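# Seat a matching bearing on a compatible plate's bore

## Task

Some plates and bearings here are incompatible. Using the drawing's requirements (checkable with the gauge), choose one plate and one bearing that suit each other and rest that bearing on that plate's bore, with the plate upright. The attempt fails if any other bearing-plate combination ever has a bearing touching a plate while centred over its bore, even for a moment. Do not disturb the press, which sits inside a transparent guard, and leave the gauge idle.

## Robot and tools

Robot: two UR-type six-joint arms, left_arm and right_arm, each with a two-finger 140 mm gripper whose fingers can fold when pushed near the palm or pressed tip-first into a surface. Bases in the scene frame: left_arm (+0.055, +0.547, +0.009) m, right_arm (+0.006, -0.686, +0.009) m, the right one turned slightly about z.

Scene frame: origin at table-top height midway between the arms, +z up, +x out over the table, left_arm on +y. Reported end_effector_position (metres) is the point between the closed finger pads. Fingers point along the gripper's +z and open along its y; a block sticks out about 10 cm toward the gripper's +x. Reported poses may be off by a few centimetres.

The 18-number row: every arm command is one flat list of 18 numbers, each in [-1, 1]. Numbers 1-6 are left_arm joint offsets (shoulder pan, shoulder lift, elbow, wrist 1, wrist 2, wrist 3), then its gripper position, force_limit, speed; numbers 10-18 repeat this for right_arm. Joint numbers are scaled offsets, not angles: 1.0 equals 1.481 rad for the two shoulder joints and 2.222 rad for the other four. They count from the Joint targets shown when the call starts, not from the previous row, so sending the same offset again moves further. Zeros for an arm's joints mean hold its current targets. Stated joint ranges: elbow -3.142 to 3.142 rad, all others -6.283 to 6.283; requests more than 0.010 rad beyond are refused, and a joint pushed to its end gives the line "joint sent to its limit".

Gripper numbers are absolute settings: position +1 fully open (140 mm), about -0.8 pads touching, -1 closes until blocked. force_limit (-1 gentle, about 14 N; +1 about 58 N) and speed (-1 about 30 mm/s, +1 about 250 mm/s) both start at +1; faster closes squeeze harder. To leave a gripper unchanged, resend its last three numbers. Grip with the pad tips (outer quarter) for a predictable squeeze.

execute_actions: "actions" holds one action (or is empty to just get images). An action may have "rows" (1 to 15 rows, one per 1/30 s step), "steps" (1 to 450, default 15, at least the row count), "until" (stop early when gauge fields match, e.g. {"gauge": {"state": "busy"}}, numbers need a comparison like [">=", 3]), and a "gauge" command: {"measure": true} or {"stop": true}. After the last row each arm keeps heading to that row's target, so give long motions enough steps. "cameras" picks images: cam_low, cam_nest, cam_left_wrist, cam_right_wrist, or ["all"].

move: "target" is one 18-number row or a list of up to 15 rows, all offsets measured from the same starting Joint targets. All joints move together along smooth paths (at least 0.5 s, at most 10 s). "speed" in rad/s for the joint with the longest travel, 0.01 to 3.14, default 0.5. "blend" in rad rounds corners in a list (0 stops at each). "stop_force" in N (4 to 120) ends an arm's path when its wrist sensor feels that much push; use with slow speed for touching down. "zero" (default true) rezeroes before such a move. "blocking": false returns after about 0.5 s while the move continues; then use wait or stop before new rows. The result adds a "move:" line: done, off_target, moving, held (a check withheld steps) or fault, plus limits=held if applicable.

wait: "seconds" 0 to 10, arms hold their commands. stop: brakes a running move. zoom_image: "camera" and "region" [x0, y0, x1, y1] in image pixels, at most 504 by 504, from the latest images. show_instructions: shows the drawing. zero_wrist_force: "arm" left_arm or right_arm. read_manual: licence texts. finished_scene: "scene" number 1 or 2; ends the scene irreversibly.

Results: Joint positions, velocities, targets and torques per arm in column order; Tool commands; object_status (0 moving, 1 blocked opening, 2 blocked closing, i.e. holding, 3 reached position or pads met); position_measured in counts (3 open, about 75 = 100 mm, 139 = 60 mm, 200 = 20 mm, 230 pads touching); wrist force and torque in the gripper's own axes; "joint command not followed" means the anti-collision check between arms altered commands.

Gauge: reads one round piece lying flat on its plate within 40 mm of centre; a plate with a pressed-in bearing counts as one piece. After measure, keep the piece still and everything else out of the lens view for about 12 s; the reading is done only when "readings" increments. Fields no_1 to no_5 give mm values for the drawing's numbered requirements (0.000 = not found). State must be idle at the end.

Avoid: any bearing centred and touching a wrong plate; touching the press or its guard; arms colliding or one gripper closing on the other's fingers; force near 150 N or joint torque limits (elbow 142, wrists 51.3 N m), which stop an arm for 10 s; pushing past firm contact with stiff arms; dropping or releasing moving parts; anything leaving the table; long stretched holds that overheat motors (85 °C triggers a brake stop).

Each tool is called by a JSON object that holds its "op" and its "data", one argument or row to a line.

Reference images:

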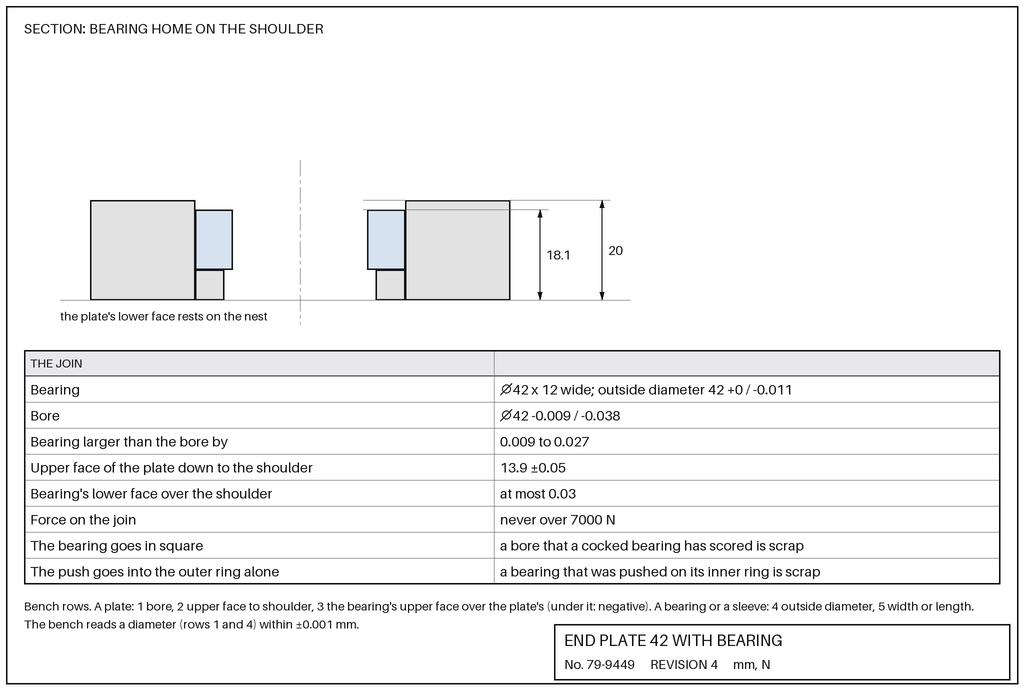

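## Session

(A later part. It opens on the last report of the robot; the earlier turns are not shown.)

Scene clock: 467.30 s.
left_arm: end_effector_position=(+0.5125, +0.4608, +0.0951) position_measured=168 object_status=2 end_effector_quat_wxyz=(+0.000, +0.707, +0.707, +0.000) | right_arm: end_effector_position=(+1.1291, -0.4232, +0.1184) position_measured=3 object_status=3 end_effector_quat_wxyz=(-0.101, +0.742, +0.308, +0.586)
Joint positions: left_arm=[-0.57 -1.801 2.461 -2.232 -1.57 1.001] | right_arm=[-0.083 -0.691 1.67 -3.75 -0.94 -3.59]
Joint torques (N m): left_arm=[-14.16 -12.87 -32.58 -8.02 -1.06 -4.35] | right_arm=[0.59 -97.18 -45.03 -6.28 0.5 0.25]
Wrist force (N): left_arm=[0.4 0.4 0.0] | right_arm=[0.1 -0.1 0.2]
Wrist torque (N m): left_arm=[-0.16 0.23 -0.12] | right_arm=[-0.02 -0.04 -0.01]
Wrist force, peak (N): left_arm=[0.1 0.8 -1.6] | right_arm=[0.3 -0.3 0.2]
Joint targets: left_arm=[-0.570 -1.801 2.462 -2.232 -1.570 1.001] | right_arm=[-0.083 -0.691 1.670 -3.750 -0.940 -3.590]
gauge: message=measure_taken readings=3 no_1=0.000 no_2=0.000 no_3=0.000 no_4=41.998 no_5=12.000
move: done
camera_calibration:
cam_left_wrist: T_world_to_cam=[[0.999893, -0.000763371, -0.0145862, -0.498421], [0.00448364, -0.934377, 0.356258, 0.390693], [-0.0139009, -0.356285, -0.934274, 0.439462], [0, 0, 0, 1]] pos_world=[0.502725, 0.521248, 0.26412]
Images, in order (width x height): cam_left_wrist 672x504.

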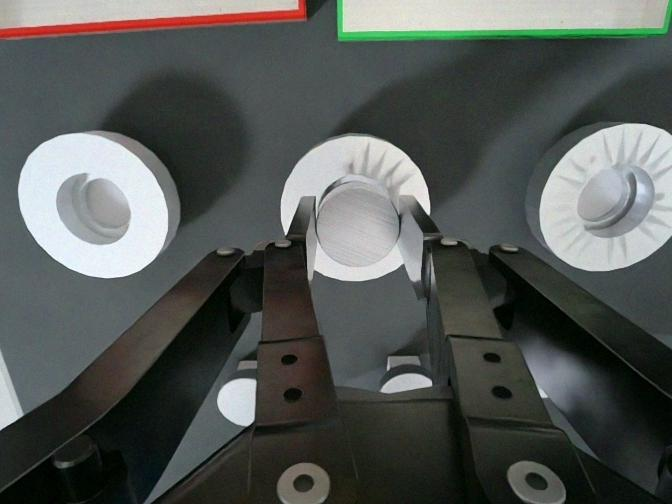

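{"op": "move", "data": {
  "target": [-0.00082,0.0280,0.0124,-0.0310,0,-0.00054,-1,-0.1,-1,0,0,0,0,0,0,1,1,1],
  "speed": 0.015,
  "stop_force": 6,
  "cameras": ["cam_left_wrist"]
}}

{"op": "zoom_image", "data": {
  "camera": "cam_left_wrist",
  "region": [260, 120, 460, 320]
}}

Scene clock: 503.07 s.
left_arm: end_effector_position=(+0.5122, +0.4605, +0.0750) position_measured=168 object_status=2 end_effector_quat_wxyz=(+0.000, +0.707, +0.707, +0.000) | right_arm: end_effector_position=(+1.1291, -0.4232, +0.1184) position_measured=3 object_status=3 end_effector_quat_wxyz=(-0.101, +0.742, +0.308, +0.586)
Joint positions: left_arm=[-0.571 -1.768 2.484 -2.287 -1.57 1] | right_arm=[-0.083 -0.691 1.67 -3.75 -0.94 -3.59]
Joint torques (N m): left_arm=[-4.28 -38.58 -43.46 -3.65 3.32 -3.08] | right_arm=[-0.93 -97.73 -44.05 -6.31 0.56 0.04]
Wrist force (N): left_arm=[0.5 0.7 0.9] | right_arm=[0.0 -0.1 0.3]
Wrist torque (N m): left_arm=[-0.15 0.29 -0.10] | right_arm=[-0.02 -0.01 -0.01]
Wrist force, peak (N): left_arm=[-2.1 -2.2 -10.5] | right_arm=[0.8 0.0 0.3]
Joint targets: left_arm=[-0.571 -1.768 2.484 -2.287 -1.570 1.000] | right_arm=[-0.083 -0.691 1.670 -3.750 -0.940 -3.590]
gauge: message=measure_taken readings=3 no_1=0.000 no_2=0.000 no_3=0.000 no_4=41.998 no_5=12.000
move: contact (left_arm); left_arm: the wrist 1 is farthest, 0.014 rad from its target
camera_calibration:
cam_left_wrist: T_world_to_cam=[[0.999892, -0.000797837, -0.01468, -0.498372], [0.00448356, -0.934411, 0.35617, 0.397614], [-0.0140014, -0.356197, -0.934306, 0.420585], [0, 0, 0, 1]] pos_world=[0.502424, 0.520948, 0.244021]
Images, in order (width x height): cam_left_wrist 672x504.

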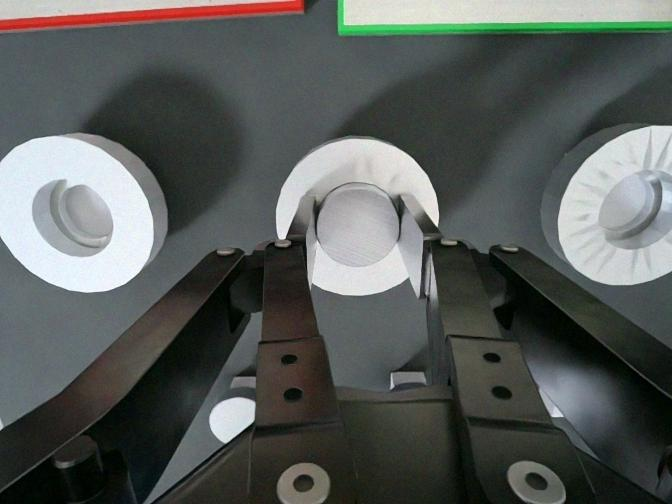

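Scaled by 2.520 from the camera's 672x504 image, which has a finer 960x720 frame.

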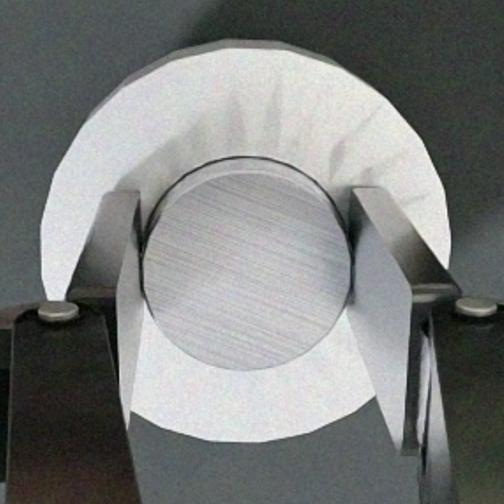

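{"op": "move", "data": {
  "target": [
    [0,0.00056,0.00025,-0.00062,0,0,-1,-0.1,-1,0,0,0,0,0,0,1,1,1],
    [0,0.00056,0.00025,-0.00062,0,0,0.13,-0.1,-1,0,0,0,0,0,0,1,1,1],
    [0,-0.0743,-0.0396,0.0891,0,0,0.13,-0.1,-1,0,0,0,0,0,0,1,1,1]
  ],
  "speed": [0.01,0.1,0.1],
  "cameras": ["cam_left_wrist"]
}}

{"op": "zoom_image", "data": {
  "camera": "cam_left_wrist",
  "region": [260, 80, 460, 280]
}}

Scene clock: 519.93 s.
left_arm: end_effector_position=(+0.5123, +0.4604, +0.1504) position_measured=113 object_status=3 end_effector_quat_wxyz=(+0.000, +0.707, +0.707, +0.000) | right_arm: end_effector_position=(+1.1291, -0.4232, +0.1184) position_measured=3 object_status=3 end_effector_quat_wxyz=(-0.101, +0.742, +0.308, +0.586)
Joint positions: left_arm=[-0.571 -1.878 2.396 -2.089 -1.57 1] | right_arm=[-0.083 -0.691 1.67 -3.75 -0.94 -3.59]
Joint torques (N m): left_arm=[12.68 -33.77 -47.51 -3.01 3.32 1.82] | right_arm=[-0.39 -98.88 -44.38 -6.09 0.57 0.19]
Wrist force (N): left_arm=[0.5 1.0 -1.4] | right_arm=[0.2 -0.1 0.2]
Wrist torque (N m): left_arm=[-0.03 0.19 -0.10] | right_arm=[-0.02 -0.05 -0.01]
Wrist force, peak (N): left_arm=[-3.1 -3.0 -14.5] | right_arm=[0.4 -0.4 0.2]
Joint targets: left_arm=[-0.571 -1.878 2.396 -2.089 -1.570 1.000] | right_arm=[-0.083 -0.691 1.670 -3.750 -0.940 -3.590]
gauge: message=measure_taken readings=3 no_1=0.000 no_2=0.000 no_3=0.000 no_4=41.998 no_5=12.000
move: done
camera_calibration:
cam_left_wrist: T_world_to_cam=[[0.999893, -0.000763371, -0.0145862, -0.497416], [0.00448364, -0.934377, 0.356258, 0.370655], [-0.0139009, -0.356285, -0.934274, 0.490889], [0, 0, 0, 1]] pos_world=[0.502525, 0.520848, 0.31932]
Images, in order (width x height): cam_left_wrist 672x504.

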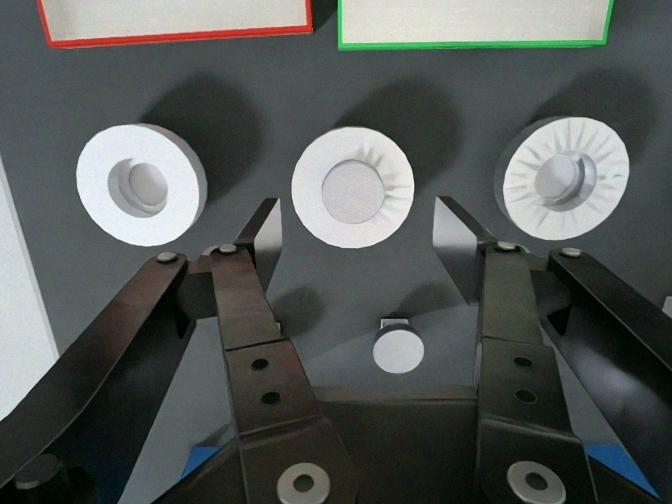

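Scaled by 2.520 from the camera's 672x504 image, which has a finer 960x720 frame.

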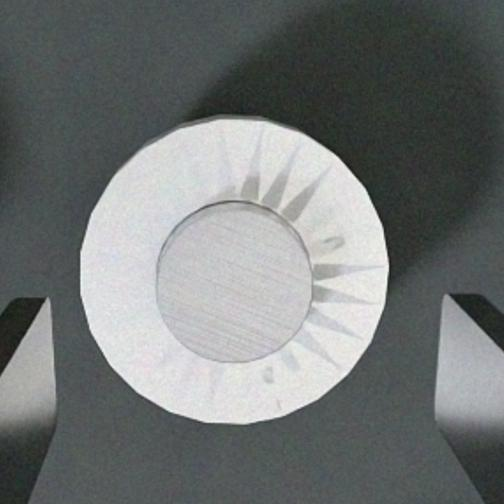

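{"op": "finished_scene", "data": {
  "scene": 2
}}

The scene is finished: the task was done.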